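# Move the foam cube from desk to low shelf top

## Task

Get the foam cube off the desk and leave it resting on the top of the low shelf. The low shelf must still be standing upright at the end, and the robot itself must not have tipped over or be left leaning; either of those means failure.

## Robot and tools

Robot: TidyBot++, a wheeled base (0.54 m long, 0.50 m wide, 0.38 m high) on four powered casters, carrying one seven-joint arm with a five-finger right hand. The shoulder sits 0.12 m ahead of the base centre at 0.68 m height. Arm segments: upper arm 0.42 m, forearm 0.31 m, hand 0.32 m to the hand point. The arm begins folded with the hand pointing down, poking up to 0.15 m past the base front. Cameras: base_camera (fixed on the base) and wrist_camera (at the wrist, little-finger side, aimed at the hand point).

Frames: the base frame has its origin on the floor below the base centre, x forward, y left, z up, in metres. hand_pose and target both use it. The odometry frame is the base frame as it stood at the start; base_odometry reports x, y and heading (rad, left positive, -3.142 to 3.142) there, counting only wheel turns, so slip shows as travel. base_tilt gives degrees of forward and right lean.

move: one action per call. Argument groups:
- base: an object with any of translate_m (forward +, -2 to 2 m), strafe_m (left +, -2 to 2 m), rotate_rad (counter-clockwise from above +, -6.3 to 6.3 rad). These are offsets from where the base last reported itself, along its axes at command time, not absolute places.
- joints: an object of absolute targets by name. joint_1_rad (any angle, whole arm about vertical, positive = clockwise from above, opposite to heading), joint_2_rad (shoulder, -2.249 to 2.249, 0 = upper arm vertical, + leans forward), joint_3_rad (any angle, upper-arm roll), joint_4_rad (elbow, -2.579 to 2.579, 0 straight, negative bends forward when joint_3 is 3.14), joint_5_rad (any angle, forearm roll), joint_6_rad (wrist, -2.099 to 2.099), joint_7_rad (any angle, hand roll; pointing down, + is counter-clockwise from above). Any-angle joints take the short way, so send steps under half a turn. Hand keys, each -1 to 1 with +1 open and -1 closed: hand_little, hand_ring, hand_middle, hand_index, hand_thumb_bend, hand_thumb_turn (+1 beside palm, -1 opposite fingers). Settings that move nothing: hand_force_limit (-1 to 1, about 0 to 10 N fingertip stopping force, 15 N for the thumb) and hand_speed (-0.96 to 1; full speed from +0.48 up).
- target: one list of seven numbers [x, y, z, qw, qx, qy, qz], an absolute hand pose in the base frame (metres, then quaternion). When target is given, joints may only carry the hand keys. Hand point frame: +z along straight fingers, +y out of the palm, +x across the palm away from the thumb.
- speeds: per-action caps, translate_m/strafe_m 0.05 to 0.5 m/s, rotate_rad 0.1 to 1.57 rad/s. Give translate and strafe a shared cap under only one key.
- min_time_s: 0.1 to 8 s, the shortest duration for each arm motion.
- cameras: list of base_camera, wrist_camera or all; [] for none.
- blocking: true (default) waits until all motion rests; false returns in about 0.5 s while motion continues.
A move with no action just reports state and all images. A new move overrides only what it names.

wait(seconds 0 to 10, cameras) lets time pass without new commands and returns early once running moves settle. stop(cameras) brakes everything you started; braked parts report stopped and may keep pressing on contacts. zoom_image(camera, region [x0, y0, x1, y1] pixels, at most 504 square) enlarges part of that camera's latest image. show_instructions shows the reference pages. finished_scene ends the scene for good; the cube must stay on the shelf without help.

Results: base_status, joint_status and hand_status read moving, done, off_target (resting away from target, possibly still pushing), not_followed (held back by a check, e.g. self-collision or pose unreachable), contact_stop, time_out, torque_fault, or limit_stop_at_motor_heat. An unasked stop, refused call or torque fault cancels your later calls in that reply. hand_stopped_by lists little, ring, middle, index, thumb_bend, thumb_turn as moving, target, force, stalled or fault; *_load_n give fingertip loads in N (positive pushed open); a load near 0 after grasping means the grip was lost. motor_effort is percent of max torque, peak in brackets. hand_target is where the joint targets would put the hand. ARM HIT means a hard collision with the base or itself. MOTOR HOT warns of heating.

Practical notes: a reached target still lands within a few cm; correct by adding (wanted minus read position) to your last target. To keep a loaded hand still, resend hand_target, not hand_pose; held weight makes the arm sag. Wrap grasps with the thumb in front of the palm suit objects about 0.035 to 0.065 m thick; close slowly (hand_speed -0.94 or lower) with a modest hand_force_limit for a gentle grip. A hand pointing down reaches at most about 0.93 m height, only near the base.

Avoid: driving at full speed into furniture, letting the arm snag above about 0.6 m while the base moves, reaching far out from the folded posture over nearby furniture, pushing hard on the shelf (it must stay upright), and releasing the cube from any height or while moving: lower it until it rests, then open. A loose object may occasionally get nudged, so check with cameras before finishing.

Each tool is called in YAML: its name, and indented under it one key for each argument.

Reference images:

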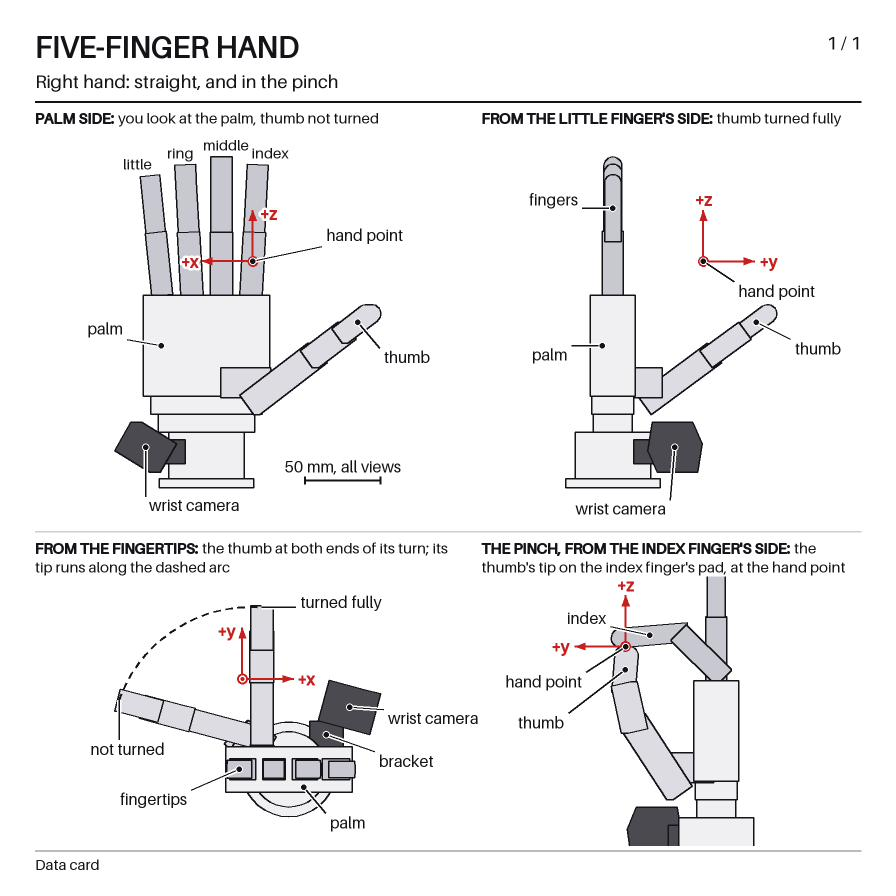

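## Session

move:

Scene clock: 0.00 s.
Motor temperatures (°C): [35 34 33 37 38 40 46]
base_odometry: x=+0.000 y=+0.000 heading=+0.000
base_tilt: forward=-0.4 right=+0.4
base_status: not commanded
joint_positions: joint_1_rad=+0.032 joint_2_rad=-0.382 joint_3_rad=+3.134 joint_4_rad=-2.560 joint_5_rad=+0.003 joint_6_rad=-0.883 joint_7_rad=+1.546 hand_little=+1.000 hand_ring=+1.000 hand_middle=+1.000 hand_index=+1.000 hand_thumb_turn=+1.000 hand_thumb_bend=+1.000 hand_force_limit=+0.000 hand_speed=-0.800
joint_status: not commanded
hand_stopped_by: target,target,target,target,target,target
little_load_n: 0.0
ring_load_n: 0.0
middle_load_n: 0.0
index_load_n: 0.0
thumb_bend_load_n: 0.0
thumb_turn_load_n: 0.0
motor_effort: joint_1_rad=+0 joint_2_rad=+2 joint_3_rad=+1 joint_4_rad=+9 joint_5_rad=+0 joint_6_rad=+0 joint_7_rad=+0
hand_pose: x=+0.2797 y=+0.0559 z=+0.5741 quat_wxyz=(+0.040, +0.024, +0.999, -0.003) (m; base frame)
hand_target: x=+0.2801 y=+0.0559 z=+0.5744 quat_wxyz=(+0.041, +0.024, +0.999, -0.003) (m; base frame)
hand_status: not commanded
pictures: base_camera, wrist_camera

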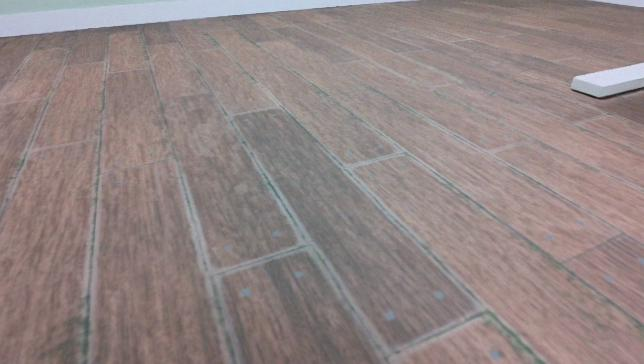

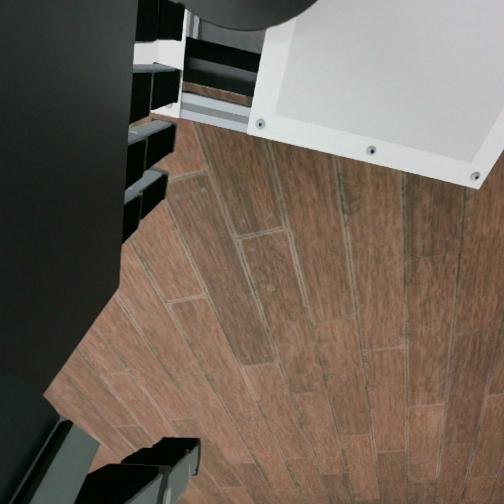

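move:
  joints: {"joint_1_rad": 0, "joint_2_rad": -1.2, "joint_3_rad": 3.142, "joint_4_rad": -2.03, "joint_5_rad": 0, "joint_6_rad": -0.203, "joint_7_rad": -1.832}
  cameras: ["all"]

move:
  base: {"rotate_rad": -1.0}
  cameras: ["all"]

Scene clock: 9.93 s.
move: done
base_odometry: x=+0.000 y=+0.000 heading=+0.000
base_tilt: forward=-0.4 right=+0.4
base_status: not commanded
joint_positions: joint_1_rad=+0.022 joint_2_rad=-1.182 joint_3_rad=+3.134 joint_4_rad=-2.049 joint_5_rad=+0.003 joint_6_rad=-0.289 joint_7_rad=+4.386 hand_little=+1.000 hand_ring=+1.000 hand_middle=+1.000 hand_index=+1.000 hand_thumb_turn=+1.000 hand_thumb_bend=+1.000 hand_force_limit=+0.000 hand_speed=-0.800
joint_status: all done
hand_stopped_by: target,target,target,target,target,target
little_load_n: 0.0
ring_load_n: 0.0
middle_load_n: 0.0
index_load_n: 0.0
thumb_bend_load_n: 0.5
thumb_turn_load_n: 0.0
motor_effort: joint_1_rad=+0(2) joint_2_rad=+16(18) joint_3_rad=+1(2) joint_4_rad=+13(16) joint_5_rad=+0(1) joint_6_rad=+7(8) joint_7_rad=+0(2)
hand_pose: x=+0.2826 y=-0.0459 z=+1.1304 quat_wxyz=(+0.125, -0.539, +0.091, -0.828)
hand_target: x=+0.2586 y=-0.0490 z=+1.1725 quat_wxyz=(+0.113, -0.490, +0.065, -0.862)
hand_status: not commanded
pictures: base_camera, wrist_camera
wrist_camera: T_world_to_cam=[[0.02988, -0.99886, -0.03731, -0.01164], [-0.08755, 0.03457, -0.99556, 1.15472], [0.99571, 0.03302, -0.08642, -0.07149]] pos_world=[0.17263, -0.04918, 1.14298]

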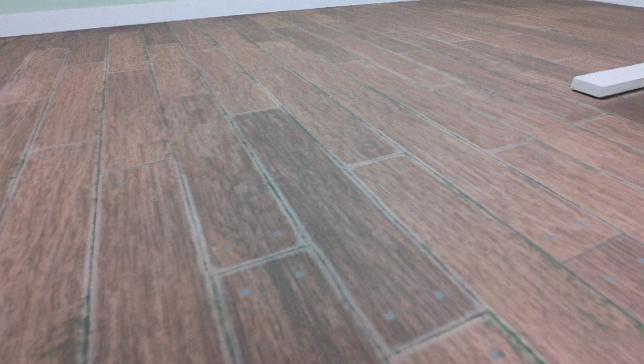

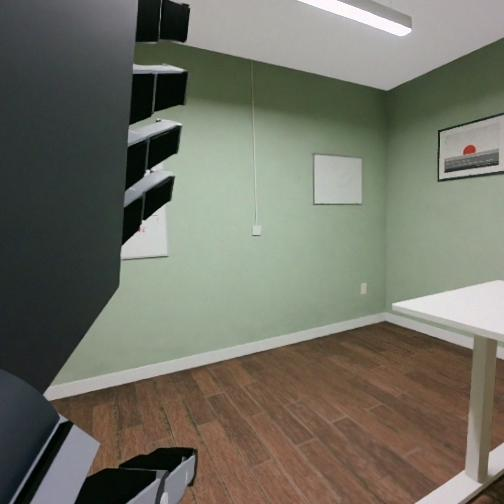

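Scene clock: 11.83 s.
move: done
base_odometry: x=+0.000 y=+0.000 heading=-0.999
base_tilt: forward=-0.4 right=+0.4
base_status: done
joint_positions: joint_1_rad=+0.017 joint_2_rad=-1.182 joint_3_rad=+3.134 joint_4_rad=-2.049 joint_5_rad=+0.003 joint_6_rad=-0.289 joint_7_rad=+4.389 hand_little=+1.000 hand_ring=+1.000 hand_middle=+1.000 hand_index=+1.000 hand_thumb_turn=+1.000 hand_thumb_bend=+1.000 hand_force_limit=+0.000 hand_speed=-0.800
joint_status: not commanded
hand_stopped_by: target,target,target,target,target,target
little_load_n: 0.0
ring_load_n: 0.0
middle_load_n: 0.0
index_load_n: 0.0
thumb_bend_load_n: 0.0
thumb_turn_load_n: 0.0
motor_effort: joint_1_rad=+0(1) joint_2_rad=+16(17) joint_3_rad=+0(2) joint_4_rad=+13(14) joint_5_rad=+0(1) joint_6_rad=+7(7) joint_7_rad=+1(1)
hand_pose: x=+0.2827 y=-0.0453 z=+1.1307 quat_wxyz=(+0.126, -0.539, +0.088, -0.828)
hand_target: x=+0.2586 y=-0.0490 z=+1.1725 quat_wxyz=(+0.113, -0.490, +0.065, -0.862)
hand_status: not commanded
pictures: base_camera, wrist_camera
wrist_camera: T_world_to_cam=[[0.03363, -0.99883, -0.03472, -0.01504], [-0.08736, 0.03167, -0.99567, 1.15489], [0.99561, 0.03652, -0.08619, -0.07167]] pos_world=[0.17274, -0.04898, 1.14319]

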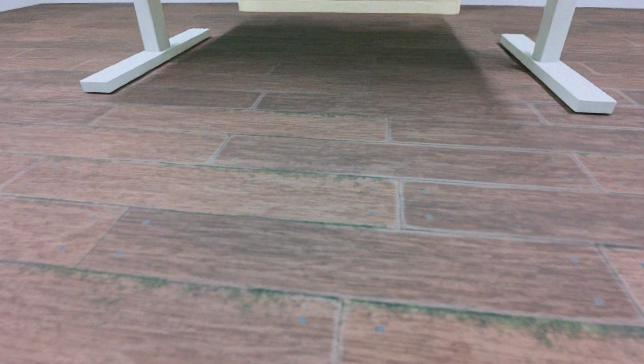

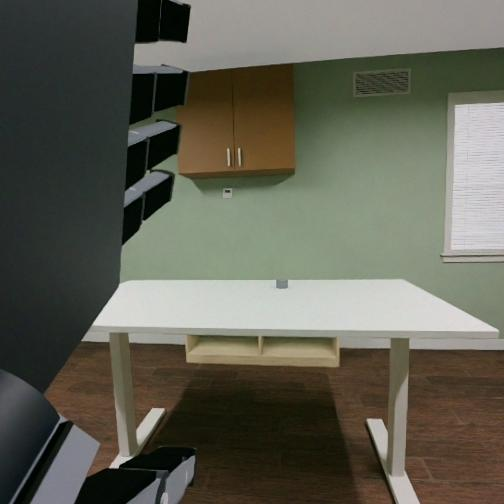

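zoom_image:
  camera: "wrist_camera"
  region: [80, 250, 504, 400]

zoom_image:
  camera: "base_camera"
  region: [70, 0, 504, 120]

Scaled by 1.189.

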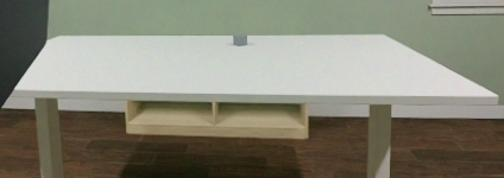

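Scaled by 1.161.

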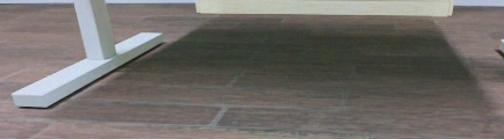

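move:
  base: {"translate_m": 0.5, "strafe_m": -0.13}
  joints: {"joint_6_rad": -0.5}
  cameras: ["all"]

zoom_image:
  camera: "wrist_camera"
  region: [180, 130, 430, 330]

Scene clock: 84.77 s.
move: done
base_odometry: x=+0.161 y=-0.491 heading=-0.999
base_tilt: forward=-0.4 right=+0.4
base_status: done
joint_positions: joint_1_rad=+0.017 joint_2_rad=-1.185 joint_3_rad=+3.134 joint_4_rad=-2.042 joint_5_rad=+0.003 joint_6_rad=-0.484 joint_7_rad=+4.389 hand_little=+1.000 hand_ring=+1.000 hand_middle=+1.000 hand_index=+1.000 hand_thumb_turn=+1.000 hand_thumb_bend=+1.000 hand_force_limit=+0.000 hand_speed=-0.800
joint_status: all done
hand_stopped_by: target,target,target,target,target,target
little_load_n: 0.0
ring_load_n: 0.0
middle_load_n: 0.5
index_load_n: 0.0
thumb_bend_load_n: 0.0
thumb_turn_load_n: 0.0
motor_effort: joint_1_rad=+0(1) joint_2_rad=+16(19) joint_3_rad=+1(2) joint_4_rad=+14(15) joint_5_rad=+0(0) joint_6_rad=+7(9) joint_7_rad=+0(1)
hand_pose: x=+0.2907 y=-0.0459 z=+1.0728 quat_wxyz=(+0.117, -0.613, +0.101, -0.775)
hand_target: x=+0.2824 y=-0.0490 z=+1.0792 quat_wxyz=(+0.103, -0.612, +0.081, -0.780)
hand_status: not commanded
pictures: base_camera, wrist_camera
wrist_camera: T_world_to_cam=[[0.02484, -0.99876, -0.04313, -0.00634], [-0.2691, 0.03487, -0.96248, 1.11532], [0.96279, 0.03552, -0.2679, 0.11981]] pos_world=[0.18494, -0.04948, 1.10529]

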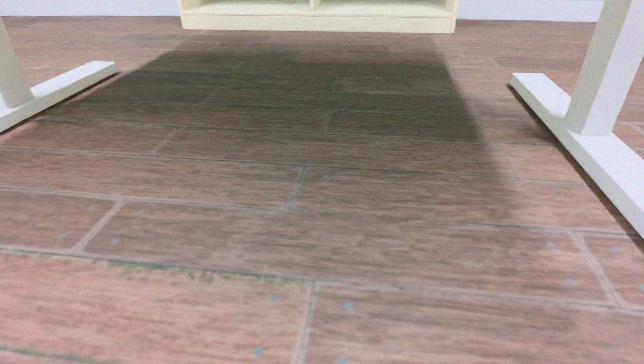

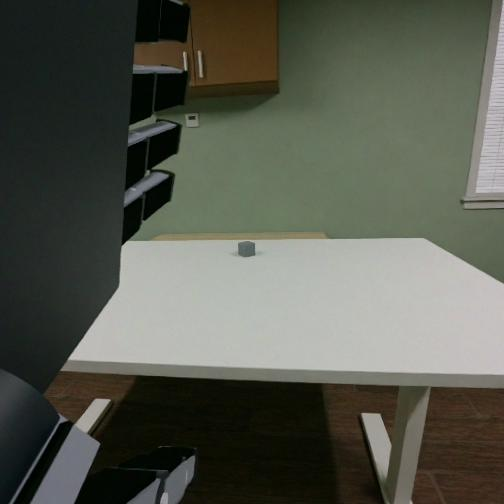

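Scaled by 2.016.

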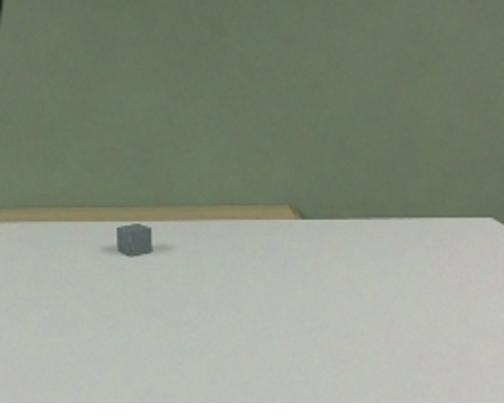

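move:
  base: {"translate_m": 0.18}
  speeds: {"translate_m": 0.25}
  joints: {"joint_6_rad": -0.9}
  cameras: ["all"]

zoom_image:
  camera: "wrist_camera"
  region: [180, 100, 330, 220]

Scene clock: 197.50 s.
move: done
base_odometry: x=+0.259 y=-0.643 heading=-1.000
base_tilt: forward=-0.4 right=+0.4
base_status: done
joint_positions: joint_1_rad=+0.017 joint_2_rad=-1.188 joint_3_rad=+3.134 joint_4_rad=-2.037 joint_5_rad=+0.003 joint_6_rad=-0.838 joint_7_rad=+4.389 hand_little=+1.000 hand_ring=+1.000 hand_middle=+1.000 hand_index=+1.000 hand_thumb_turn=+1.000 hand_thumb_bend=+1.000 hand_force_limit=+0.000 hand_speed=-0.800
joint_status: all done
hand_stopped_by: target,target,target,target,target,target
little_load_n: 0.0
ring_load_n: 0.0
middle_load_n: 0.0
index_load_n: 0.0
thumb_bend_load_n: 0.0
thumb_turn_load_n: 0.0
motor_effort: joint_1_rad=+0(1) joint_2_rad=+16(20) joint_3_rad=+1(2) joint_4_rad=+13(15) joint_5_rad=+0(0) joint_6_rad=+7(9) joint_7_rad=+0(1)
hand_pose: x=+0.2781 y=-0.0468 z=+0.9617 quat_wxyz=(+0.099, -0.737, +0.123, -0.658)
hand_target: x=+0.2696 y=-0.0490 z=+0.9506 quat_wxyz=(+0.085, -0.755, +0.099, -0.643)
hand_status: not commanded
pictures: base_camera, wrist_camera
wrist_camera: T_world_to_cam=[[0.0046, -0.99854, -0.05379, 0.00423], [-0.57965, 0.04117, -0.81382, 0.94865], [0.81485, 0.03492, -0.57862, 0.44214]] pos_world=[0.18959, -0.05027, 1.02809]

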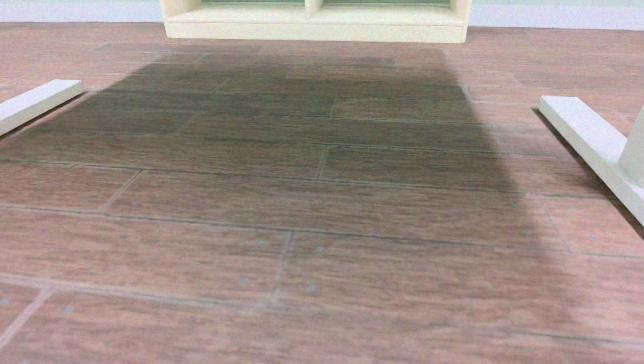

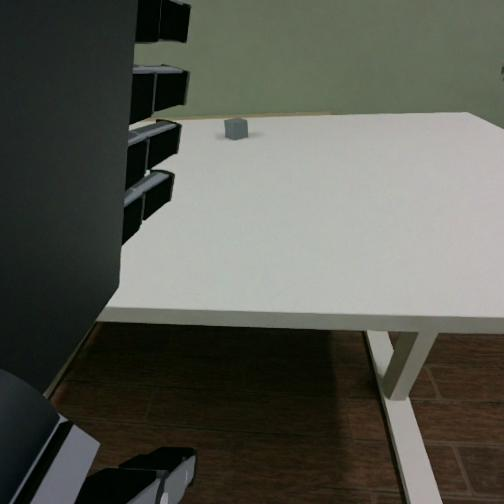

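Scaled by 3.360.

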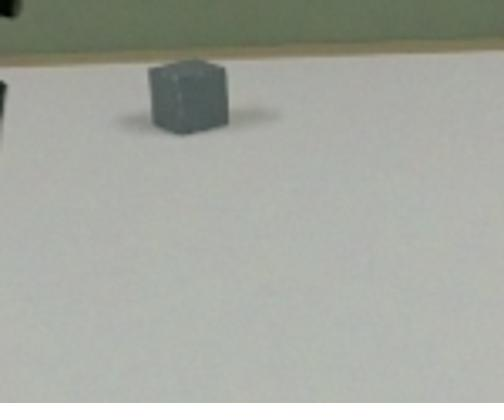

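move:
  base: {"translate_m": 0.09, "strafe_m": -0.18}
  speeds: {"translate_m": 0.15}
  joints: {"hand_thumb_turn": -1, "joint_6_rad": -1.0}
  cameras: ["all"]

zoom_image:
  camera: "wrist_camera"
  region: [120, 50, 270, 170]

Scene clock: 297.17 s.
move: done
base_odometry: x=+0.156 y=-0.816 heading=-0.999
base_tilt: forward=-0.4 right=+0.3
base_status: done
joint_positions: joint_1_rad=+0.013 joint_2_rad=-1.188 joint_3_rad=+3.134 joint_4_rad=-2.037 joint_5_rad=+0.003 joint_6_rad=-0.945 joint_7_rad=+4.389 hand_little=+1.000 hand_ring=+1.000 hand_middle=+1.000 hand_index=+1.000 hand_thumb_turn=-1.000 hand_thumb_bend=+1.000 hand_force_limit=+0.000 hand_speed=-0.800
joint_status: all done
hand_stopped_by: target,target,target,target,target,target
little_load_n: 0.0
ring_load_n: -0.5
middle_load_n: 0.0
index_load_n: 0.0
thumb_bend_load_n: 0.0
thumb_turn_load_n: 0.5
motor_effort: joint_1_rad=+0(2) joint_2_rad=+16(18) joint_3_rad=+1(2) joint_4_rad=+14(14) joint_5_rad=+0(1) joint_6_rad=+7(9) joint_7_rad=+0(2)
hand_pose: x=+0.2674 y=-0.0464 z=+0.9287 quat_wxyz=(+0.094, -0.771, +0.128, -0.617)
hand_target: x=+0.2585 y=-0.0489 z=+0.9201 quat_wxyz=(+0.080, -0.786, +0.103, -0.605)
hand_status: not commanded
pictures: base_camera, wrist_camera
wrist_camera: T_world_to_cam=[[0.00201, -0.99844, -0.05583, 0.0054], [-0.66304, 0.04047, -0.74749, 0.8763], [0.74858, 0.03852, -0.66193, 0.52702]] pos_world=[0.1865, -0.05037, 1.00417]

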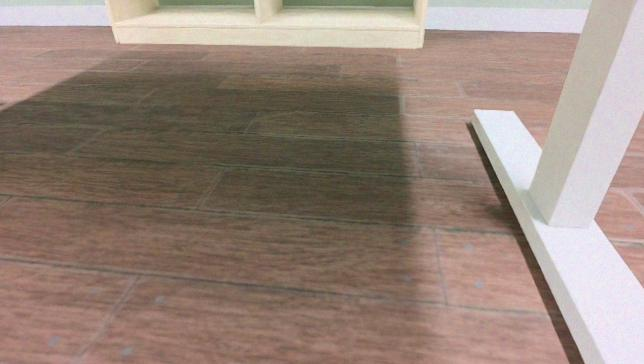

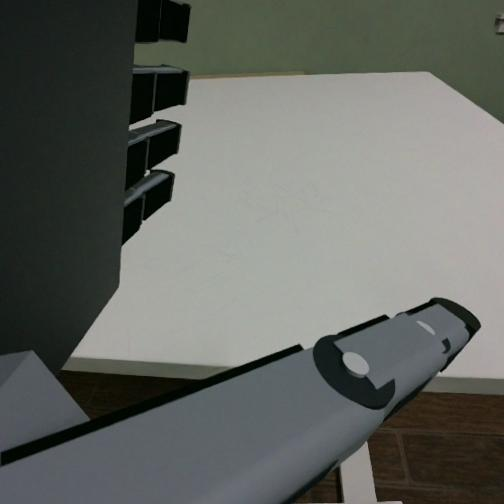

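Scaled by 3.360.

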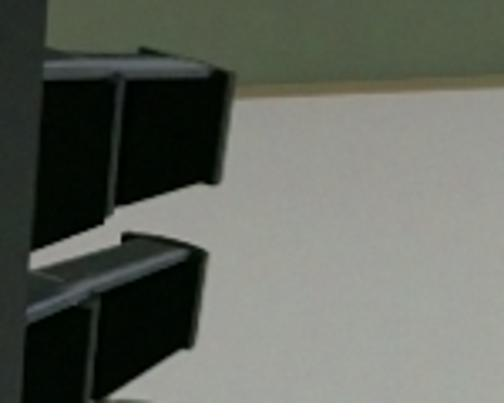

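move:
  joints: {"joint_1_rad": -0.211, "joint_2_rad": 0.27, "joint_3_rad": 3.142, "joint_4_rad": -0.777, "joint_5_rad": 0, "joint_6_rad": -1.187, "joint_7_rad": 3.44}
  min_time_s: 4
  cameras: ["all"]

Scene clock: 313.00 s.
move: done
base_odometry: x=+0.156 y=-0.816 heading=-0.999
base_tilt: forward=-0.3 right=+0.4
base_status: not commanded
joint_positions: joint_1_rad=-0.190 joint_2_rad=+0.250 joint_3_rad=+3.134 joint_4_rad=-0.804 joint_5_rad=+0.003 joint_6_rad=-1.112 joint_7_rad=+3.504 hand_little=+1.000 hand_ring=+1.000 hand_middle=+1.000 hand_index=+1.000 hand_thumb_turn=-1.000 hand_thumb_bend=+1.000 hand_force_limit=+0.000 hand_speed=-0.800
joint_status: all done
hand_stopped_by: target,target,target,target,target,target
little_load_n: 0.0
ring_load_n: 0.0
middle_load_n: 0.0
index_load_n: 0.0
thumb_bend_load_n: 0.0
thumb_turn_load_n: 0.0
motor_effort: joint_1_rad=+0(2) joint_2_rad=-22(25) joint_3_rad=-1(2) joint_4_rad=+14(16) joint_5_rad=+0(1) joint_6_rad=+6(8) joint_7_rad=+0(2)
hand_pose: x=+0.7124 y=+0.1259 z=+1.0082 quat_wxyz=(+0.302, -0.773, +0.428, -0.358)
hand_target: x=+0.7003 y=+0.1377 z=+0.9938 quat_wxyz=(+0.296, -0.775, +0.455, -0.323)
hand_status: not commanded
pictures: base_camera, wrist_camera
wrist_camera: T_world_to_cam=[[-0.30974, -0.65848, -0.6859, 0.99566], [-0.81617, 0.5542, -0.16347, 0.67936], [0.48777, 0.50918, -0.70909, 0.414]] pos_world=[0.66094, 0.06831, 1.08755]

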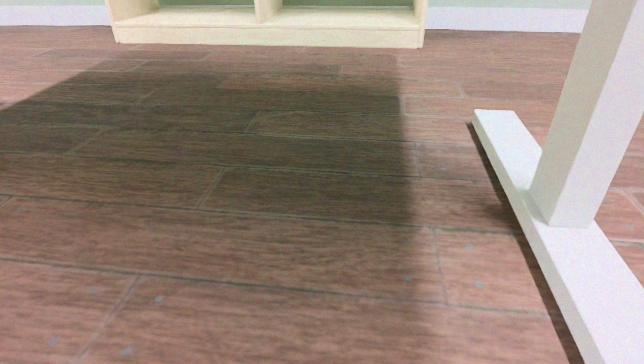

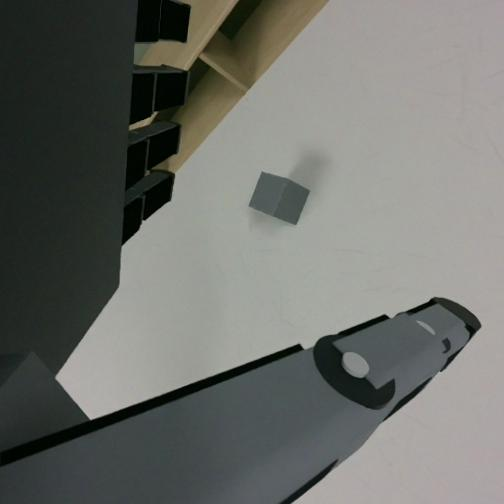

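zoom_image:
  camera: "wrist_camera"
  region: [170, 120, 370, 270]

Scaled by 2.520.

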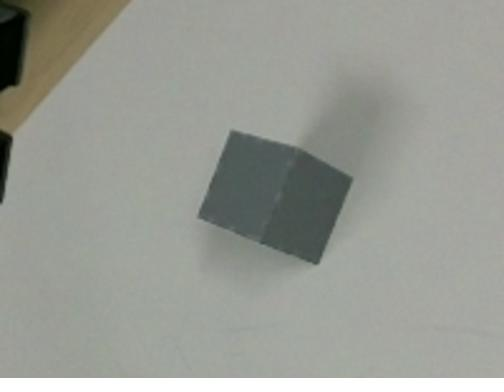

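move:
  joints: {"joint_1_rad": -0.2565, "joint_2_rad": 0.542, "joint_3_rad": 3.15, "joint_4_rad": -0.758, "joint_5_rad": -0.003, "joint_6_rad": -0.915, "joint_7_rad": 3.336}
  min_time_s: 3
  cameras: ["wrist_camera"]

Scene clock: 395.17 s.
move: done
base_odometry: x=+0.156 y=-0.816 heading=-0.999
base_tilt: forward=-0.4 right=+0.3
base_status: not commanded
joint_positions: joint_1_rad=-0.235 joint_2_rad=+0.509 joint_3_rad=+3.134 joint_4_rad=-0.786 joint_5_rad=+0.003 joint_6_rad=-0.998 joint_7_rad=+3.399 hand_little=+1.000 hand_ring=+1.000 hand_middle=+1.000 hand_index=+1.000 hand_thumb_turn=-1.000 hand_thumb_bend=+1.000 hand_force_limit=+0.000 hand_speed=-0.800
joint_status: all done
hand_stopped_by: target,target,target,target,target,target
little_load_n: 0.0
ring_load_n: 0.0
middle_load_n: 0.0
index_load_n: 0.0
thumb_bend_load_n: 0.0
thumb_turn_load_n: 0.5
motor_effort: joint_1_rad=+0(1) joint_2_rad=-29(32) joint_3_rad=-1(2) joint_4_rad=+15(16) joint_5_rad=+0(1) joint_6_rad=+5(7) joint_7_rad=+0(2)
hand_pose: x=+0.8005 y=+0.1827 z=+0.8726 quat_wxyz=(+0.289, -0.783, +0.466, -0.293)
hand_target: x=+0.8293 y=+0.2032 z=+0.8809 quat_wxyz=(+0.324, -0.757, +0.477, -0.308)
hand_status: not commanded
wrist_camera: T_world_to_cam=[[-0.41792, -0.61416, -0.66944, 1.03142], [-0.81816, 0.57475, -0.01652, 0.56728], [0.39491, 0.5408, -0.74268, 0.34379]] pos_world=[0.75942, 0.12149, 0.95517]

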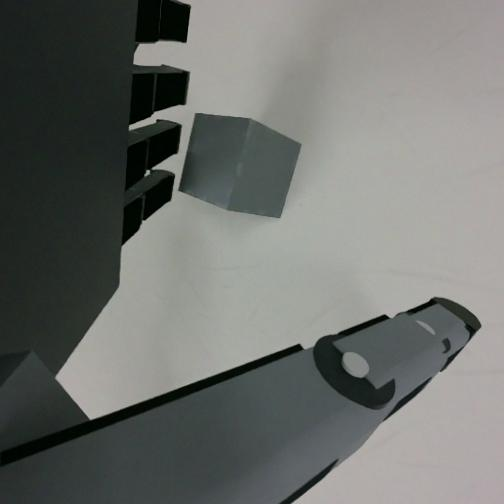

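move:
  joints: {"joint_1_rad": -0.2625, "joint_2_rad": 0.626, "joint_3_rad": 3.15, "joint_4_rad": -0.6875, "joint_5_rad": -0.003, "joint_6_rad": -0.79, "joint_7_rad": 3.336}
  min_time_s: 2.5
  cameras: ["wrist_camera"]

Scene clock: 433.90 s.
move: done
base_odometry: x=+0.156 y=-0.816 heading=-0.999
base_tilt: forward=-0.4 right=+0.4
base_status: not commanded
joint_positions: joint_1_rad=-0.240 joint_2_rad=+0.586 joint_3_rad=+3.134 joint_4_rad=-0.716 joint_5_rad=+0.003 joint_6_rad=-0.874 joint_7_rad=+3.399 hand_little=+1.000 hand_ring=+1.000 hand_middle=+1.000 hand_index=+1.000 hand_thumb_turn=-1.000 hand_thumb_bend=+1.000 hand_force_limit=+0.000 hand_speed=-0.800
joint_status: all done
hand_stopped_by: target,target,target,target,target,target
little_load_n: 0.0
ring_load_n: 0.0
middle_load_n: -0.5
index_load_n: 0.0
thumb_bend_load_n: 0.5
thumb_turn_load_n: 0.0
motor_effort: joint_1_rad=+1(1) joint_2_rad=-33(33) joint_3_rad=-1(2) joint_4_rad=+15(17) joint_5_rad=+0(1) joint_6_rad=+6(7) joint_7_rad=+2(2)
hand_pose: x=+0.8554 y=+0.2001 z=+0.8778 quat_wxyz=(+0.327, -0.763, +0.451, -0.329)
hand_target: x=+0.8827 y=+0.2221 z=+0.8831 quat_wxyz=(+0.361, -0.736, +0.461, -0.340)
hand_status: not commanded
wrist_camera: T_world_to_cam=[[-0.33661, -0.59608, -0.72896, 1.04754], [-0.81486, 0.57235, -0.09174, 0.66593], [0.47191, 0.56312, -0.67838, 0.1898]] pos_world=[0.80569, 0.13639, 0.95347]

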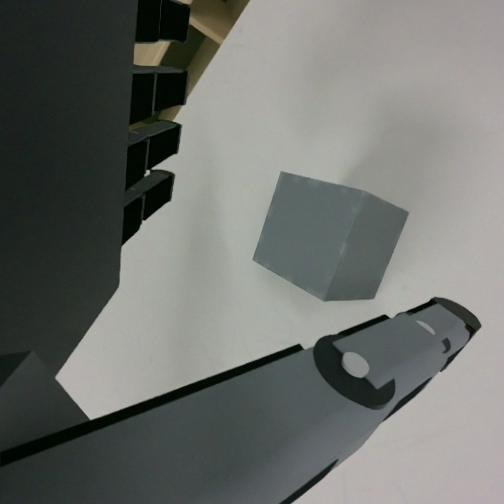

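move:
  joints: {"joint_1_rad": -0.2625, "joint_2_rad": 0.609, "joint_3_rad": 3.15, "joint_4_rad": -0.8385, "joint_5_rad": -0.003, "joint_6_rad": -0.662, "joint_7_rad": 3.336}
  min_time_s: 2.5
  cameras: ["wrist_camera"]

Scene clock: 458.30 s.
move: done
base_odometry: x=+0.156 y=-0.816 heading=-0.999
base_tilt: forward=-0.4 right=+0.4
base_status: not commanded
joint_positions: joint_1_rad=-0.240 joint_2_rad=+0.586 joint_3_rad=+3.134 joint_4_rad=-0.822 joint_5_rad=+0.003 joint_6_rad=-0.747 joint_7_rad=+3.399 hand_little=+1.000 hand_ring=+1.000 hand_middle=+1.000 hand_index=+1.000 hand_thumb_turn=-1.000 hand_thumb_bend=+1.000 hand_force_limit=+0.000 hand_speed=-0.800
joint_status: all done
hand_stopped_by: target,target,target,target,target,target
little_load_n: 0.0
ring_load_n: 0.0
middle_load_n: 0.0
index_load_n: 0.0
thumb_bend_load_n: 0.0
thumb_turn_load_n: 0.0
motor_effort: joint_1_rad=+1(1) joint_2_rad=-33(33) joint_3_rad=+0(2) joint_4_rad=+15(17) joint_5_rad=+0(2) joint_6_rad=+6(7) joint_7_rad=-1(2)
hand_pose: x=+0.8672 y=+0.2032 z=+0.8505 quat_wxyz=(+0.333, -0.758, +0.448, -0.336)
hand_target: x=+0.8836 y=+0.2220 z=+0.8445 quat_wxyz=(+0.359, -0.737, +0.462, -0.339)
hand_status: not commanded
wrist_camera: T_world_to_cam=[[-0.32078, -0.59223, -0.73916, 1.02765], [-0.81284, 0.57274, -0.10614, 0.68173], [0.4862, 0.56677, -0.66511, 0.13945]] pos_world=[0.81599, 0.13912, 0.92471]

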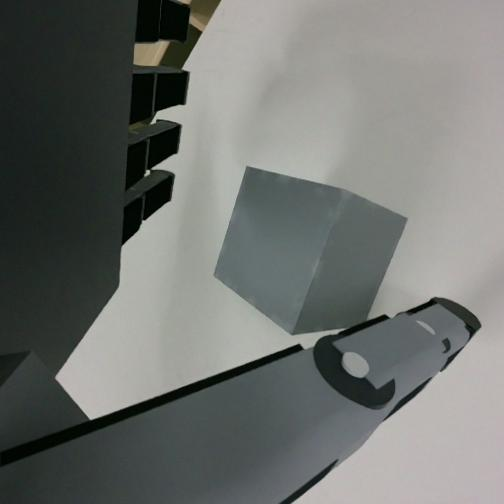

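move:
  joints: {"joint_1_rad": -0.2625, "joint_2_rad": 0.582, "joint_3_rad": 3.15, "joint_4_rad": -0.885, "joint_5_rad": -0.003, "joint_6_rad": -0.662, "joint_7_rad": 3.336}
  min_time_s: 2
  cameras: ["wrist_camera"]

Scene clock: 466.60 s.
move: done
base_odometry: x=+0.156 y=-0.816 heading=-0.999
base_tilt: forward=-0.4 right=+0.4
base_status: not commanded
joint_positions: joint_1_rad=-0.244 joint_2_rad=+0.585 joint_3_rad=+3.134 joint_4_rad=-0.846 joint_5_rad=+0.003 joint_6_rad=-0.733 joint_7_rad=+3.398 hand_little=+1.000 hand_ring=+1.000 hand_middle=+1.000 hand_index=+1.000 hand_thumb_turn=-1.000 hand_thumb_bend=+1.000 hand_force_limit=+0.000 hand_speed=-0.800
joint_status: all done
hand_stopped_by: target,target,target,target,target,target
little_load_n: 0.0
ring_load_n: 0.0
middle_load_n: 0.0
index_load_n: 0.0
thumb_bend_load_n: 0.5
thumb_turn_load_n: -1.0
motor_effort: joint_1_rad=+1(1) joint_2_rad=-25(33) joint_3_rad=+0(1) joint_4_rad=+12(17) joint_5_rad=+0(1) joint_6_rad=+4(7) joint_7_rad=+1(1)
hand_pose: x=+0.8651 y=+0.2054 z=+0.8418 quat_wxyz=(+0.331, -0.761, +0.449, -0.333)
hand_target: x=+0.8710 y=+0.2185 z=+0.8400 quat_wxyz=(+0.353, -0.741, +0.464, -0.333)
hand_status: not commanded
wrist_camera: T_world_to_cam=[[-0.32557, -0.59432, -0.73538, 1.02322], [-0.81542, 0.5702, -0.09982, 0.67526], [0.47864, 0.56714, -0.67026, 0.14438]] pos_world=[0.81465, 0.1412, 0.91663]

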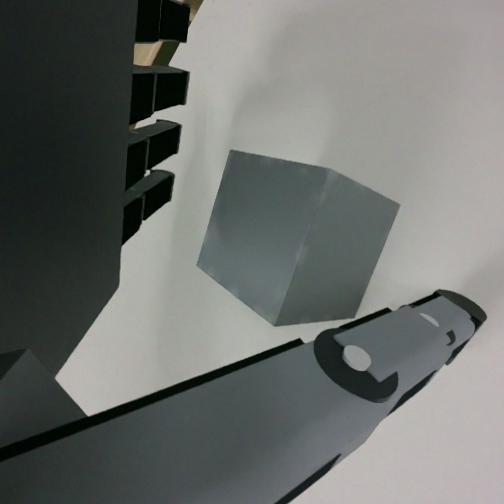

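move:
  joints: {"joint_1_rad": -0.2625, "joint_2_rad": 0.55, "joint_3_rad": 3.15, "joint_4_rad": -0.865, "joint_5_rad": -0.003, "joint_6_rad": -0.70, "joint_7_rad": 3.336}
  min_time_s: 2
  cameras: ["wrist_camera"]

Scene clock: 489.43 s.
move: done
base_odometry: x=+0.156 y=-0.816 heading=-0.999
base_tilt: forward=-0.4 right=+0.4
base_status: not commanded
joint_positions: joint_1_rad=-0.244 joint_2_rad=+0.584 joint_3_rad=+3.134 joint_4_rad=-0.846 joint_5_rad=+0.003 joint_6_rad=-0.733 joint_7_rad=+3.398 hand_little=+1.000 hand_ring=+1.000 hand_middle=+1.000 hand_index=+1.000 hand_thumb_turn=-1.000 hand_thumb_bend=+1.000 hand_force_limit=+0.000 hand_speed=-0.800
joint_status: all done
hand_stopped_by: target,target,target,target,target,target
little_load_n: 0.0
ring_load_n: 0.0
middle_load_n: 0.0
index_load_n: 0.0
thumb_bend_load_n: 0.0
thumb_turn_load_n: -1.0
motor_effort: joint_1_rad=+0(1) joint_2_rad=-29(31) joint_3_rad=-1(2) joint_4_rad=+14(15) joint_5_rad=+0(1) joint_6_rad=+6(7) joint_7_rad=+0(2)
hand_pose: x=+0.8649 y=+0.2053 z=+0.8426 quat_wxyz=(+0.332, -0.760, +0.448, -0.333)
hand_target: x=+0.8610 y=+0.2159 z=+0.8669 quat_wxyz=(+0.357, -0.738, +0.463, -0.337)
hand_status: not commanded
wrist_camera: T_world_to_cam=[[-0.3248, -0.59414, -0.73587, 1.02337], [-0.81529, 0.57025, -0.10057, 0.67573], [0.47939, 0.56728, -0.66961, 0.14382]] pos_world=[0.81436, 0.14111, 0.91733]

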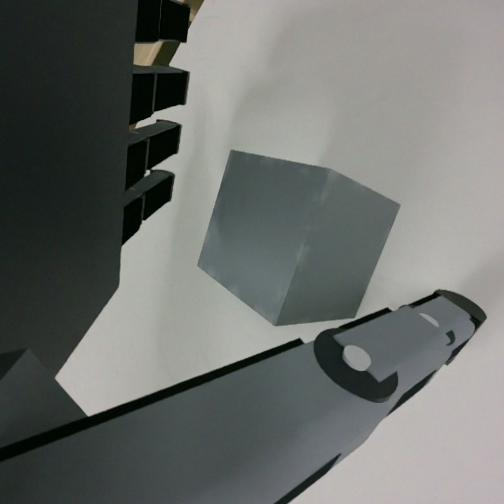

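move:
  joints: {"joint_1_rad": -0.2625, "joint_2_rad": 0.515, "joint_3_rad": 3.15, "joint_4_rad": -0.855, "joint_5_rad": -0.003, "joint_6_rad": -0.74, "joint_7_rad": 3.336}
  min_time_s: 2
  cameras: ["wrist_camera"]

Scene clock: 496.27 s.
move: done
base_odometry: x=+0.156 y=-0.816 heading=-0.999
base_tilt: forward=-0.4 right=+0.4
base_status: not commanded
joint_positions: joint_1_rad=-0.244 joint_2_rad=+0.564 joint_3_rad=+3.134 joint_4_rad=-0.846 joint_5_rad=+0.003 joint_6_rad=-0.733 joint_7_rad=+3.398 hand_little=+1.000 hand_ring=+1.000 hand_middle=+1.000 hand_index=+1.000 hand_thumb_turn=-1.000 hand_thumb_bend=+1.000 hand_force_limit=+0.000 hand_speed=-0.800
joint_status: all done
hand_stopped_by: target,target,target,target,target,target
little_load_n: 0.0
ring_load_n: 0.0
middle_load_n: 0.0
index_load_n: 0.0
thumb_bend_load_n: 0.0
thumb_turn_load_n: 0.0
motor_effort: joint_1_rad=+0(1) joint_2_rad=-32(34) joint_3_rad=+0(2) joint_4_rad=+15(17) joint_5_rad=+0(2) joint_6_rad=+6(8) joint_7_rad=+0(2)
hand_pose: x=+0.8617 y=+0.2045 z=+0.8580 quat_wxyz=(+0.338, -0.756, +0.446, -0.339)
hand_target: x=+0.8474 y=+0.2123 z=+0.8895 quat_wxyz=(+0.359, -0.737, +0.462, -0.338)
hand_status: not commanded
wrist_camera: T_world_to_cam=[[-0.3106, -0.59051, -0.74487, 1.02795], [-0.81322, 0.5708, -0.11342, 0.6842], [0.49215, 0.57051, -0.6575, 0.13399]] pos_world=[0.80974, 0.14003, 0.93139]

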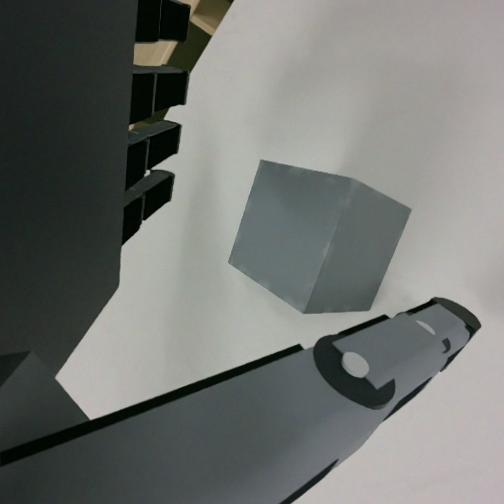

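move:
  joints: {"joint_1_rad": -0.2625, "joint_2_rad": 0.515, "joint_3_rad": 3.15, "joint_4_rad": -0.855, "joint_5_rad": -0.003, "joint_6_rad": -0.86, "joint_7_rad": 3.336}
  min_time_s: 2
  cameras: ["wrist_camera"]

Scene clock: 507.77 s.
move: done
base_odometry: x=+0.156 y=-0.816 heading=-0.999
base_tilt: forward=-0.3 right=+0.4
base_status: not commanded
joint_positions: joint_1_rad=-0.244 joint_2_rad=+0.564 joint_3_rad=+3.134 joint_4_rad=-0.846 joint_5_rad=+0.003 joint_6_rad=-0.784 joint_7_rad=+3.398 hand_little=+1.000 hand_ring=+1.000 hand_middle=+1.000 hand_index=+1.000 hand_thumb_turn=-1.000 hand_thumb_bend=+1.000 hand_force_limit=+0.000 hand_speed=-0.800
joint_status: all done
hand_stopped_by: target,target,target,target,target,target
little_load_n: 0.0
ring_load_n: 0.0
middle_load_n: 0.0
index_load_n: 0.0
thumb_bend_load_n: 0.0
thumb_turn_load_n: 0.0
motor_effort: joint_1_rad=+0(1) joint_2_rad=-32(33) joint_3_rad=-1(2) joint_4_rad=+15(17) joint_5_rad=+0(1) joint_6_rad=+6(7) joint_7_rad=+0(2)
hand_pose: x=+0.8500 y=+0.2015 z=+0.8463 quat_wxyz=(+0.322, -0.767, +0.452, -0.323)
hand_target: x=+0.8201 y=+0.2052 z=+0.8620 quat_wxyz=(+0.320, -0.761, +0.477, -0.302)
hand_status: not commanded
wrist_camera: T_world_to_cam=[[-0.34676, -0.59974, -0.72116, 1.02639], [-0.81803, 0.56954, -0.0803, 0.65138], [0.45889, 0.56208, -0.6881, 0.18967]] pos_world=[0.80173, 0.13797, 0.92301]

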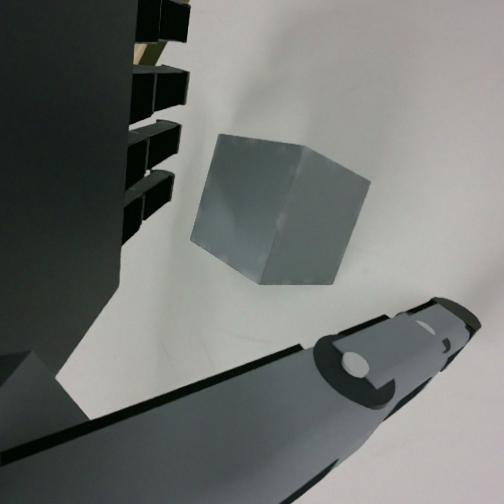

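move:
  joints: {"hand_force_limit": -0.6, "hand_speed": -0.9, "hand_index": 0.35, "hand_middle": 0.35, "hand_thumb_bend": 0.4}
  cameras: ["wrist_camera"]

Scene clock: 523.60 s.
move: done
base_odometry: x=+0.156 y=-0.816 heading=-0.999
base_tilt: forward=-0.3 right=+0.3
base_status: not commanded
joint_positions: joint_1_rad=-0.244 joint_2_rad=+0.564 joint_3_rad=+3.134 joint_4_rad=-0.846 joint_5_rad=+0.003 joint_6_rad=-0.785 joint_7_rad=+3.398 hand_little=+1.000 hand_ring=+1.000 hand_middle=+0.350 hand_index=+0.350 hand_thumb_turn=-1.000 hand_thumb_bend=+0.400 hand_force_limit=-0.600 hand_speed=-0.900
joint_status: all done
hand_stopped_by: target,target,target,target,target,target
little_load_n: 0.0
ring_load_n: 0.0
middle_load_n: 0.0
index_load_n: 0.0
thumb_bend_load_n: 0.0
thumb_turn_load_n: 0.0
motor_effort: joint_1_rad=+0(1) joint_2_rad=-32(33) joint_3_rad=+0(2) joint_4_rad=+16(16) joint_5_rad=+0(1) joint_6_rad=+6(7) joint_7_rad=-1(1)
hand_pose: x=+0.8499 y=+0.2015 z=+0.8462 quat_wxyz=(+0.322, -0.767, +0.452, -0.323)
hand_target: x=+0.8201 y=+0.2052 z=+0.8620 quat_wxyz=(+0.320, -0.761, +0.477, -0.302)
hand_status: not commanded
wrist_camera: T_world_to_cam=[[-0.34698, -0.59983, -0.72098, 1.02634], [-0.81805, 0.56954, -0.08014, 0.65123], [0.45869, 0.56199, -0.68831, 0.18996]] pos_world=[0.80172, 0.13797, 0.92291]

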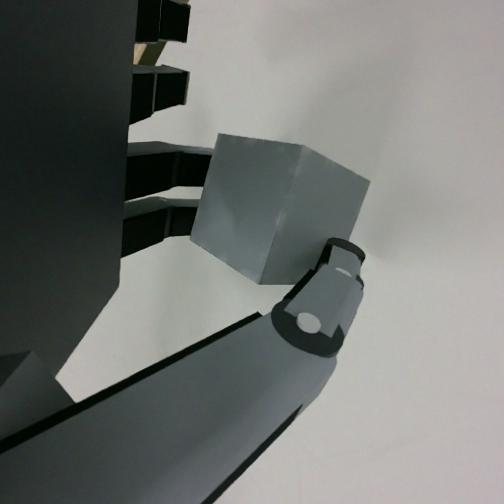

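move:
  joints: {"hand_index": -0.4, "hand_middle": -0.4, "hand_thumb_bend": -0.1}
  cameras: ["wrist_camera"]

Scene clock: 530.30 s.
move: off_target
base_odometry: x=+0.156 y=-0.816 heading=-0.999
base_tilt: forward=-0.3 right=+0.3
base_status: not commanded
joint_positions: joint_1_rad=-0.244 joint_2_rad=+0.564 joint_3_rad=+3.134 joint_4_rad=-0.846 joint_5_rad=+0.003 joint_6_rad=-0.785 joint_7_rad=+3.398 hand_little=+1.000 hand_ring=+1.000 hand_middle=+0.230 hand_index=+0.202 hand_thumb_turn=-1.000 hand_thumb_bend=+0.330 hand_force_limit=-0.600 hand_speed=-0.900
joint_status: hand_middle off_target (ended at +0.230, target -0.400); hand_index off_target (ended at +0.202, target -0.400); hand_thumb_bend off_target (ended at +0.330, target -0.100)
hand_stopped_by: target,target,force,force,force,target
little_load_n: 0.0
ring_load_n: 0.0
middle_load_n: 2.5
index_load_n: 3.0
thumb_bend_load_n: 3.5
thumb_turn_load_n: 0.0
motor_effort: joint_1_rad=+0(1) joint_2_rad=-32(33) joint_3_rad=+0(1) joint_4_rad=+15(16) joint_5_rad=+0(1) joint_6_rad=+5(7) joint_7_rad=+0(1)
hand_pose: x=+0.8499 y=+0.2015 z=+0.8462 quat_wxyz=(+0.322, -0.767, +0.452, -0.323)
hand_target: x=+0.8201 y=+0.2052 z=+0.8620 quat_wxyz=(+0.320, -0.761, +0.477, -0.302)
hand_status: not commanded
wrist_camera: T_world_to_cam=[[-0.347, -0.59985, -0.72095, 1.02633], [-0.81809, 0.56949, -0.08008, 0.65122], [0.45861, 0.56202, -0.68834, 0.19005]] pos_world=[0.80172, 0.13797, 0.92291]

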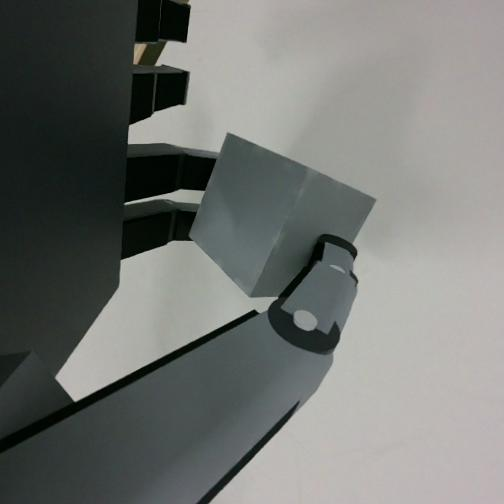

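move:
  joints: {"joint_2_rad": 0.35}
  min_time_s: 3
  cameras: ["wrist_camera"]

Scene clock: 542.17 s.
move: done
base_odometry: x=+0.156 y=-0.816 heading=-0.999
base_tilt: forward=-0.3 right=+0.3
base_status: not commanded
joint_positions: joint_1_rad=-0.244 joint_2_rad=+0.392 joint_3_rad=+3.134 joint_4_rad=-0.846 joint_5_rad=+0.003 joint_6_rad=-0.786 joint_7_rad=+3.398 hand_little=+1.000 hand_ring=+1.000 hand_middle=+0.230 hand_index=+0.202 hand_thumb_turn=-1.000 hand_thumb_bend=+0.330 hand_force_limit=-0.600 hand_speed=-0.900
joint_status: all done
hand_stopped_by: target,target,force,force,force,target
little_load_n: 0.0
ring_load_n: 0.0
middle_load_n: 2.5
index_load_n: 3.0
thumb_bend_load_n: 3.5
thumb_turn_load_n: 0.0
motor_effort: joint_1_rad=+0(1) joint_2_rad=-26(34) joint_3_rad=-1(1) joint_4_rad=+15(16) joint_5_rad=+0(1) joint_6_rad=+7(7) joint_7_rad=+0(1)
hand_pose: x=+0.8117 y=+0.1920 z=+0.9731 quat_wxyz=(+0.374, -0.730, +0.430, -0.376)
hand_target: x=+0.7819 y=+0.1949 z=+0.9795 quat_wxyz=(+0.373, -0.727, +0.456, -0.351)
hand_status: not commanded
wrist_camera: T_world_to_cam=[[-0.2211, -0.56856, -0.79237, 1.06018], [-0.79552, 0.57514, -0.1907, 0.72373], [0.56415, 0.58818, -0.57947, 0.10367]] pos_world=[0.75167, 0.12556, 1.03815]

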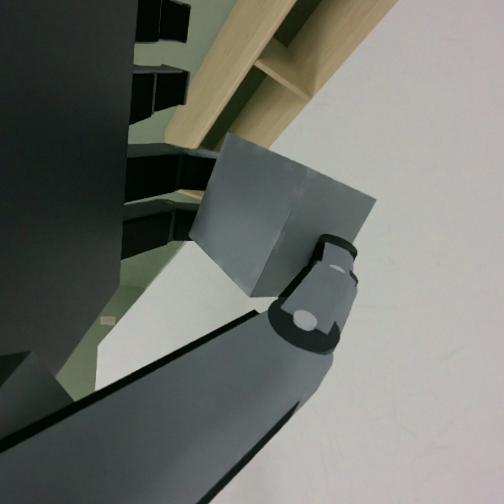

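move:
  joints: {"joint_1_rad": 0, "joint_2_rad": 0.0, "joint_4_rad": -1.3}
  min_time_s: 3

move:
  base: {"translate_m": -0.55}
  speeds: {"translate_m": 0.35}

move:
  base: {"strafe_m": 1.0}
  joints: {"joint_1_rad": 0, "joint_2_rad": -1.2, "joint_3_rad": 3.142, "joint_4_rad": -2.03, "joint_5_rad": 0, "joint_6_rad": -0.5, "joint_7_rad": 4.451}
  min_time_s: 3
  cameras: ["all"]

Scene clock: 578.33 s.
move: done
base_odometry: x=+0.156 y=-0.816 heading=-0.999
base_tilt: forward=-0.4 right=+0.3
base_status: not commanded
joint_positions: joint_1_rad=-0.019 joint_2_rad=+0.033 joint_3_rad=+3.134 joint_4_rad=-1.285 joint_5_rad=+0.003 joint_6_rad=-0.787 joint_7_rad=+3.398 hand_little=+1.000 hand_ring=+1.000 hand_middle=+0.230 hand_index=+0.202 hand_thumb_turn=-1.000 hand_thumb_bend=+0.330 hand_force_limit=-0.600 hand_speed=-0.900
joint_status: all done
hand_stopped_by: target,target,force,force,force,target
little_load_n: 0.0
ring_load_n: 0.0
middle_load_n: 2.5
index_load_n: 2.5
thumb_bend_load_n: 3.5
thumb_turn_load_n: 0.5
motor_effort: joint_1_rad=+0(2) joint_2_rad=-16(28) joint_3_rad=-1(1) joint_4_rad=+15(17) joint_5_rad=+0(1) joint_6_rad=+6(7) joint_7_rad=+0(1)
hand_pose: x=+0.6804 y=+0.0301 z=+0.9602 quat_wxyz=(+0.307, -0.695, +0.521, -0.389)
hand_target: x=+0.6538 y=+0.0163 z=+0.9537 quat_wxyz=(+0.299, -0.679, +0.563, -0.364)
hand_status: not commanded
pictures: none

Scene clock: 580.80 s.
move: done
base_odometry: x=-0.142 y=-0.353 heading=-0.999
base_tilt: forward=-0.4 right=+0.3
base_status: done
joint_positions: joint_1_rad=-0.018 joint_2_rad=+0.017 joint_3_rad=+3.135 joint_4_rad=-1.286 joint_5_rad=+0.003 joint_6_rad=-0.789 joint_7_rad=+3.398 hand_little=+1.000 hand_ring=+1.000 hand_middle=+0.230 hand_index=+0.202 hand_thumb_turn=-1.000 hand_thumb_bend=+0.330 hand_force_limit=-0.600 hand_speed=-0.900
joint_status: not commanded
hand_stopped_by: target,target,force,force,force,target
little_load_n: 0.0
ring_load_n: 0.0
middle_load_n: 2.5
index_load_n: 2.5
thumb_bend_load_n: 3.5
thumb_turn_load_n: 0.5
motor_effort: joint_1_rad=+0(1) joint_2_rad=-15(20) joint_3_rad=-1(1) joint_4_rad=+15(16) joint_5_rad=+0(1) joint_6_rad=+6(8) joint_7_rad=+0(1)
hand_pose: x=+0.6753 y=+0.0289 z=+0.9681 quat_wxyz=(+0.310, -0.692, +0.520, -0.394)
hand_target: x=+0.6538 y=+0.0163 z=+0.9537 quat_wxyz=(+0.299, -0.679, +0.563, -0.364)
hand_status: not commanded
pictures: none

Scene clock: 584.40 s.
move: done
base_odometry: x=+0.700 y=+0.188 heading=-0.999
base_tilt: forward=-0.4 right=+0.4
base_status: done
joint_positions: joint_1_rad=-0.012 joint_2_rad=-1.178 joint_3_rad=+3.139 joint_4_rad=-2.013 joint_5_rad=+0.003 joint_6_rad=-0.588 joint_7_rad=+4.387 hand_little=+1.000 hand_ring=+1.000 hand_middle=+0.230 hand_index=+0.202 hand_thumb_turn=-1.000 hand_thumb_bend=+0.330 hand_force_limit=-0.600 hand_speed=-0.900
joint_status: all done
hand_stopped_by: target,target,force,force,force,target
little_load_n: 0.0
ring_load_n: 0.0
middle_load_n: 2.5
index_load_n: 2.5
thumb_bend_load_n: 3.5
thumb_turn_load_n: 0.5
motor_effort: joint_1_rad=+0(2) joint_2_rad=+16(18) joint_3_rad=+0(4) joint_4_rad=+14(17) joint_5_rad=+0(2) joint_6_rad=+7(8) joint_7_rad=-1(2)
hand_pose: x=+0.2895 y=-0.0431 z=+1.0535 quat_wxyz=(+0.126, -0.645, +0.100, -0.747)
hand_target: x=+0.2824 y=-0.0490 z=+1.0792 quat_wxyz=(+0.103, -0.612, +0.081, -0.780)
hand_status: not commanded
pictures: base_camera, wrist_camera
wrist_camera: T_world_to_cam=[[0.04815, -0.99745, -0.0526, -0.00104], [-0.34848, 0.03258, -0.93675, 1.09212], [0.93608, 0.06343, -0.34602, 0.20694]] pos_world=[0.18692, -0.04974, 1.0946]

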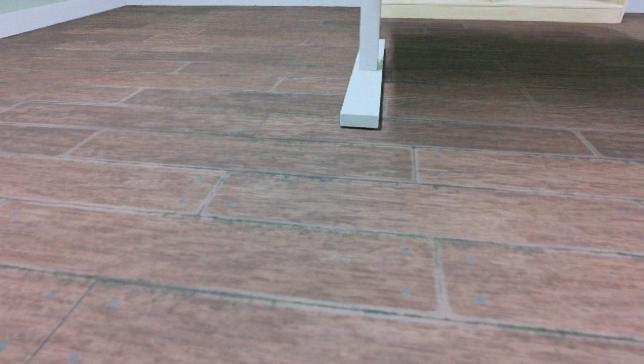

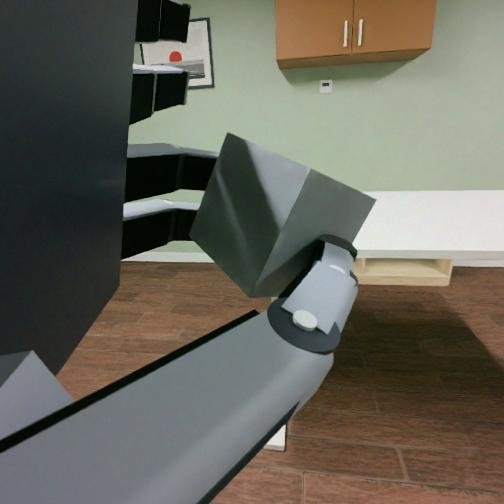

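move:
  base: {"strafe_m": 0.52}

move:
  base: {"translate_m": 0.7}
  cameras: ["all"]

Scene clock: 627.53 s.
move: done
base_odometry: x=+1.137 y=+0.469 heading=-0.999
base_tilt: forward=-0.4 right=+0.4
base_status: done
joint_positions: joint_1_rad=-0.006 joint_2_rad=-1.178 joint_3_rad=+3.138 joint_4_rad=-2.013 joint_5_rad=+0.003 joint_6_rad=-0.588 joint_7_rad=+4.388 hand_little=+1.000 hand_ring=+1.000 hand_middle=+0.230 hand_index=+0.202 hand_thumb_turn=-1.000 hand_thumb_bend=+0.330 hand_force_limit=-0.600 hand_speed=-0.900
joint_status: not commanded
hand_stopped_by: target,target,force,force,force,target
little_load_n: 0.0
ring_load_n: 0.0
middle_load_n: 2.5
index_load_n: 3.0
thumb_bend_load_n: 3.5
thumb_turn_load_n: 0.5
motor_effort: joint_1_rad=+0(3) joint_2_rad=+16(17) joint_3_rad=+1(3) joint_4_rad=+13(14) joint_5_rad=+0(1) joint_6_rad=+7(9) joint_7_rad=+0(1)
hand_pose: x=+0.2892 y=-0.0441 z=+1.0538 quat_wxyz=(+0.123, -0.645, +0.102, -0.747)
hand_target: x=+0.2824 y=-0.0490 z=+1.0792 quat_wxyz=(+0.103, -0.612, +0.081, -0.780)
hand_status: not commanded
pictures: none

Scene clock: 630.07 s.
move: done
base_odometry: x=+1.516 y=-0.120 heading=-0.999
base_tilt: forward=-0.4 right=+0.4
base_status: done
joint_positions: joint_1_rad=-0.006 joint_2_rad=-1.182 joint_3_rad=+3.138 joint_4_rad=-2.018 joint_5_rad=+0.003 joint_6_rad=-0.585 joint_7_rad=+4.388 hand_little=+1.000 hand_ring=+1.000 hand_middle=+0.230 hand_index=+0.202 hand_thumb_turn=-1.000 hand_thumb_bend=+0.330 hand_force_limit=-0.600 hand_speed=-0.900
joint_status: not commanded
hand_stopped_by: target,target,force,force,force,target
little_load_n: 0.0
ring_load_n: 0.0
middle_load_n: 2.5
index_load_n: 3.0
thumb_bend_load_n: 4.0
thumb_turn_load_n: 0.5
motor_effort: joint_1_rad=+0(2) joint_2_rad=+16(18) joint_3_rad=+0(1) joint_4_rad=+13(15) joint_5_rad=+0(1) joint_6_rad=+7(8) joint_7_rad=+0(2)
hand_pose: x=+0.2888 y=-0.0441 z=+1.0523 quat_wxyz=(+0.123, -0.644, +0.102, -0.748)
hand_target: x=+0.2824 y=-0.0490 z=+1.0792 quat_wxyz=(+0.103, -0.612, +0.081, -0.780)
hand_status: not commanded
pictures: base_camera, wrist_camera
wrist_camera: T_world_to_cam=[[0.04194, -0.99783, -0.05081, -0.00221], [-0.34654, 0.03317, -0.93745, 1.09088], [0.9371, 0.05693, -0.3444, 0.20492]] pos_world=[0.1861, -0.05005, 1.0931]

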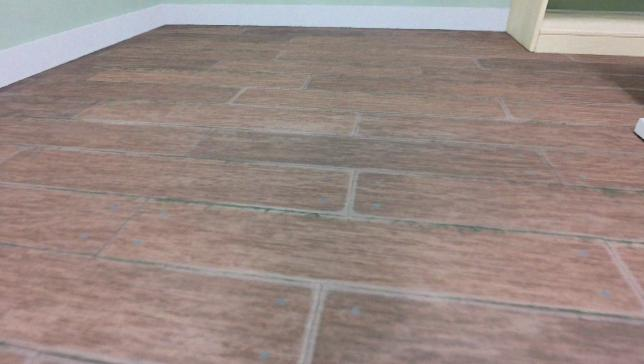

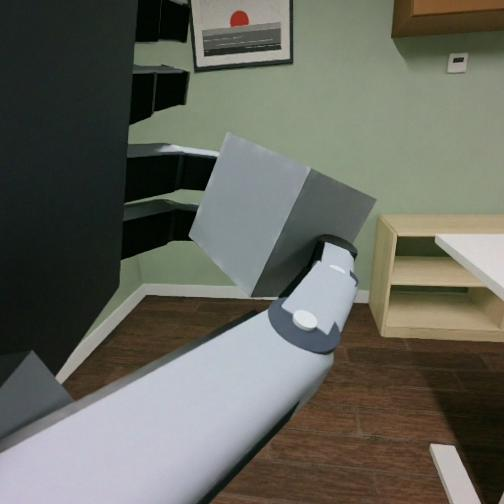

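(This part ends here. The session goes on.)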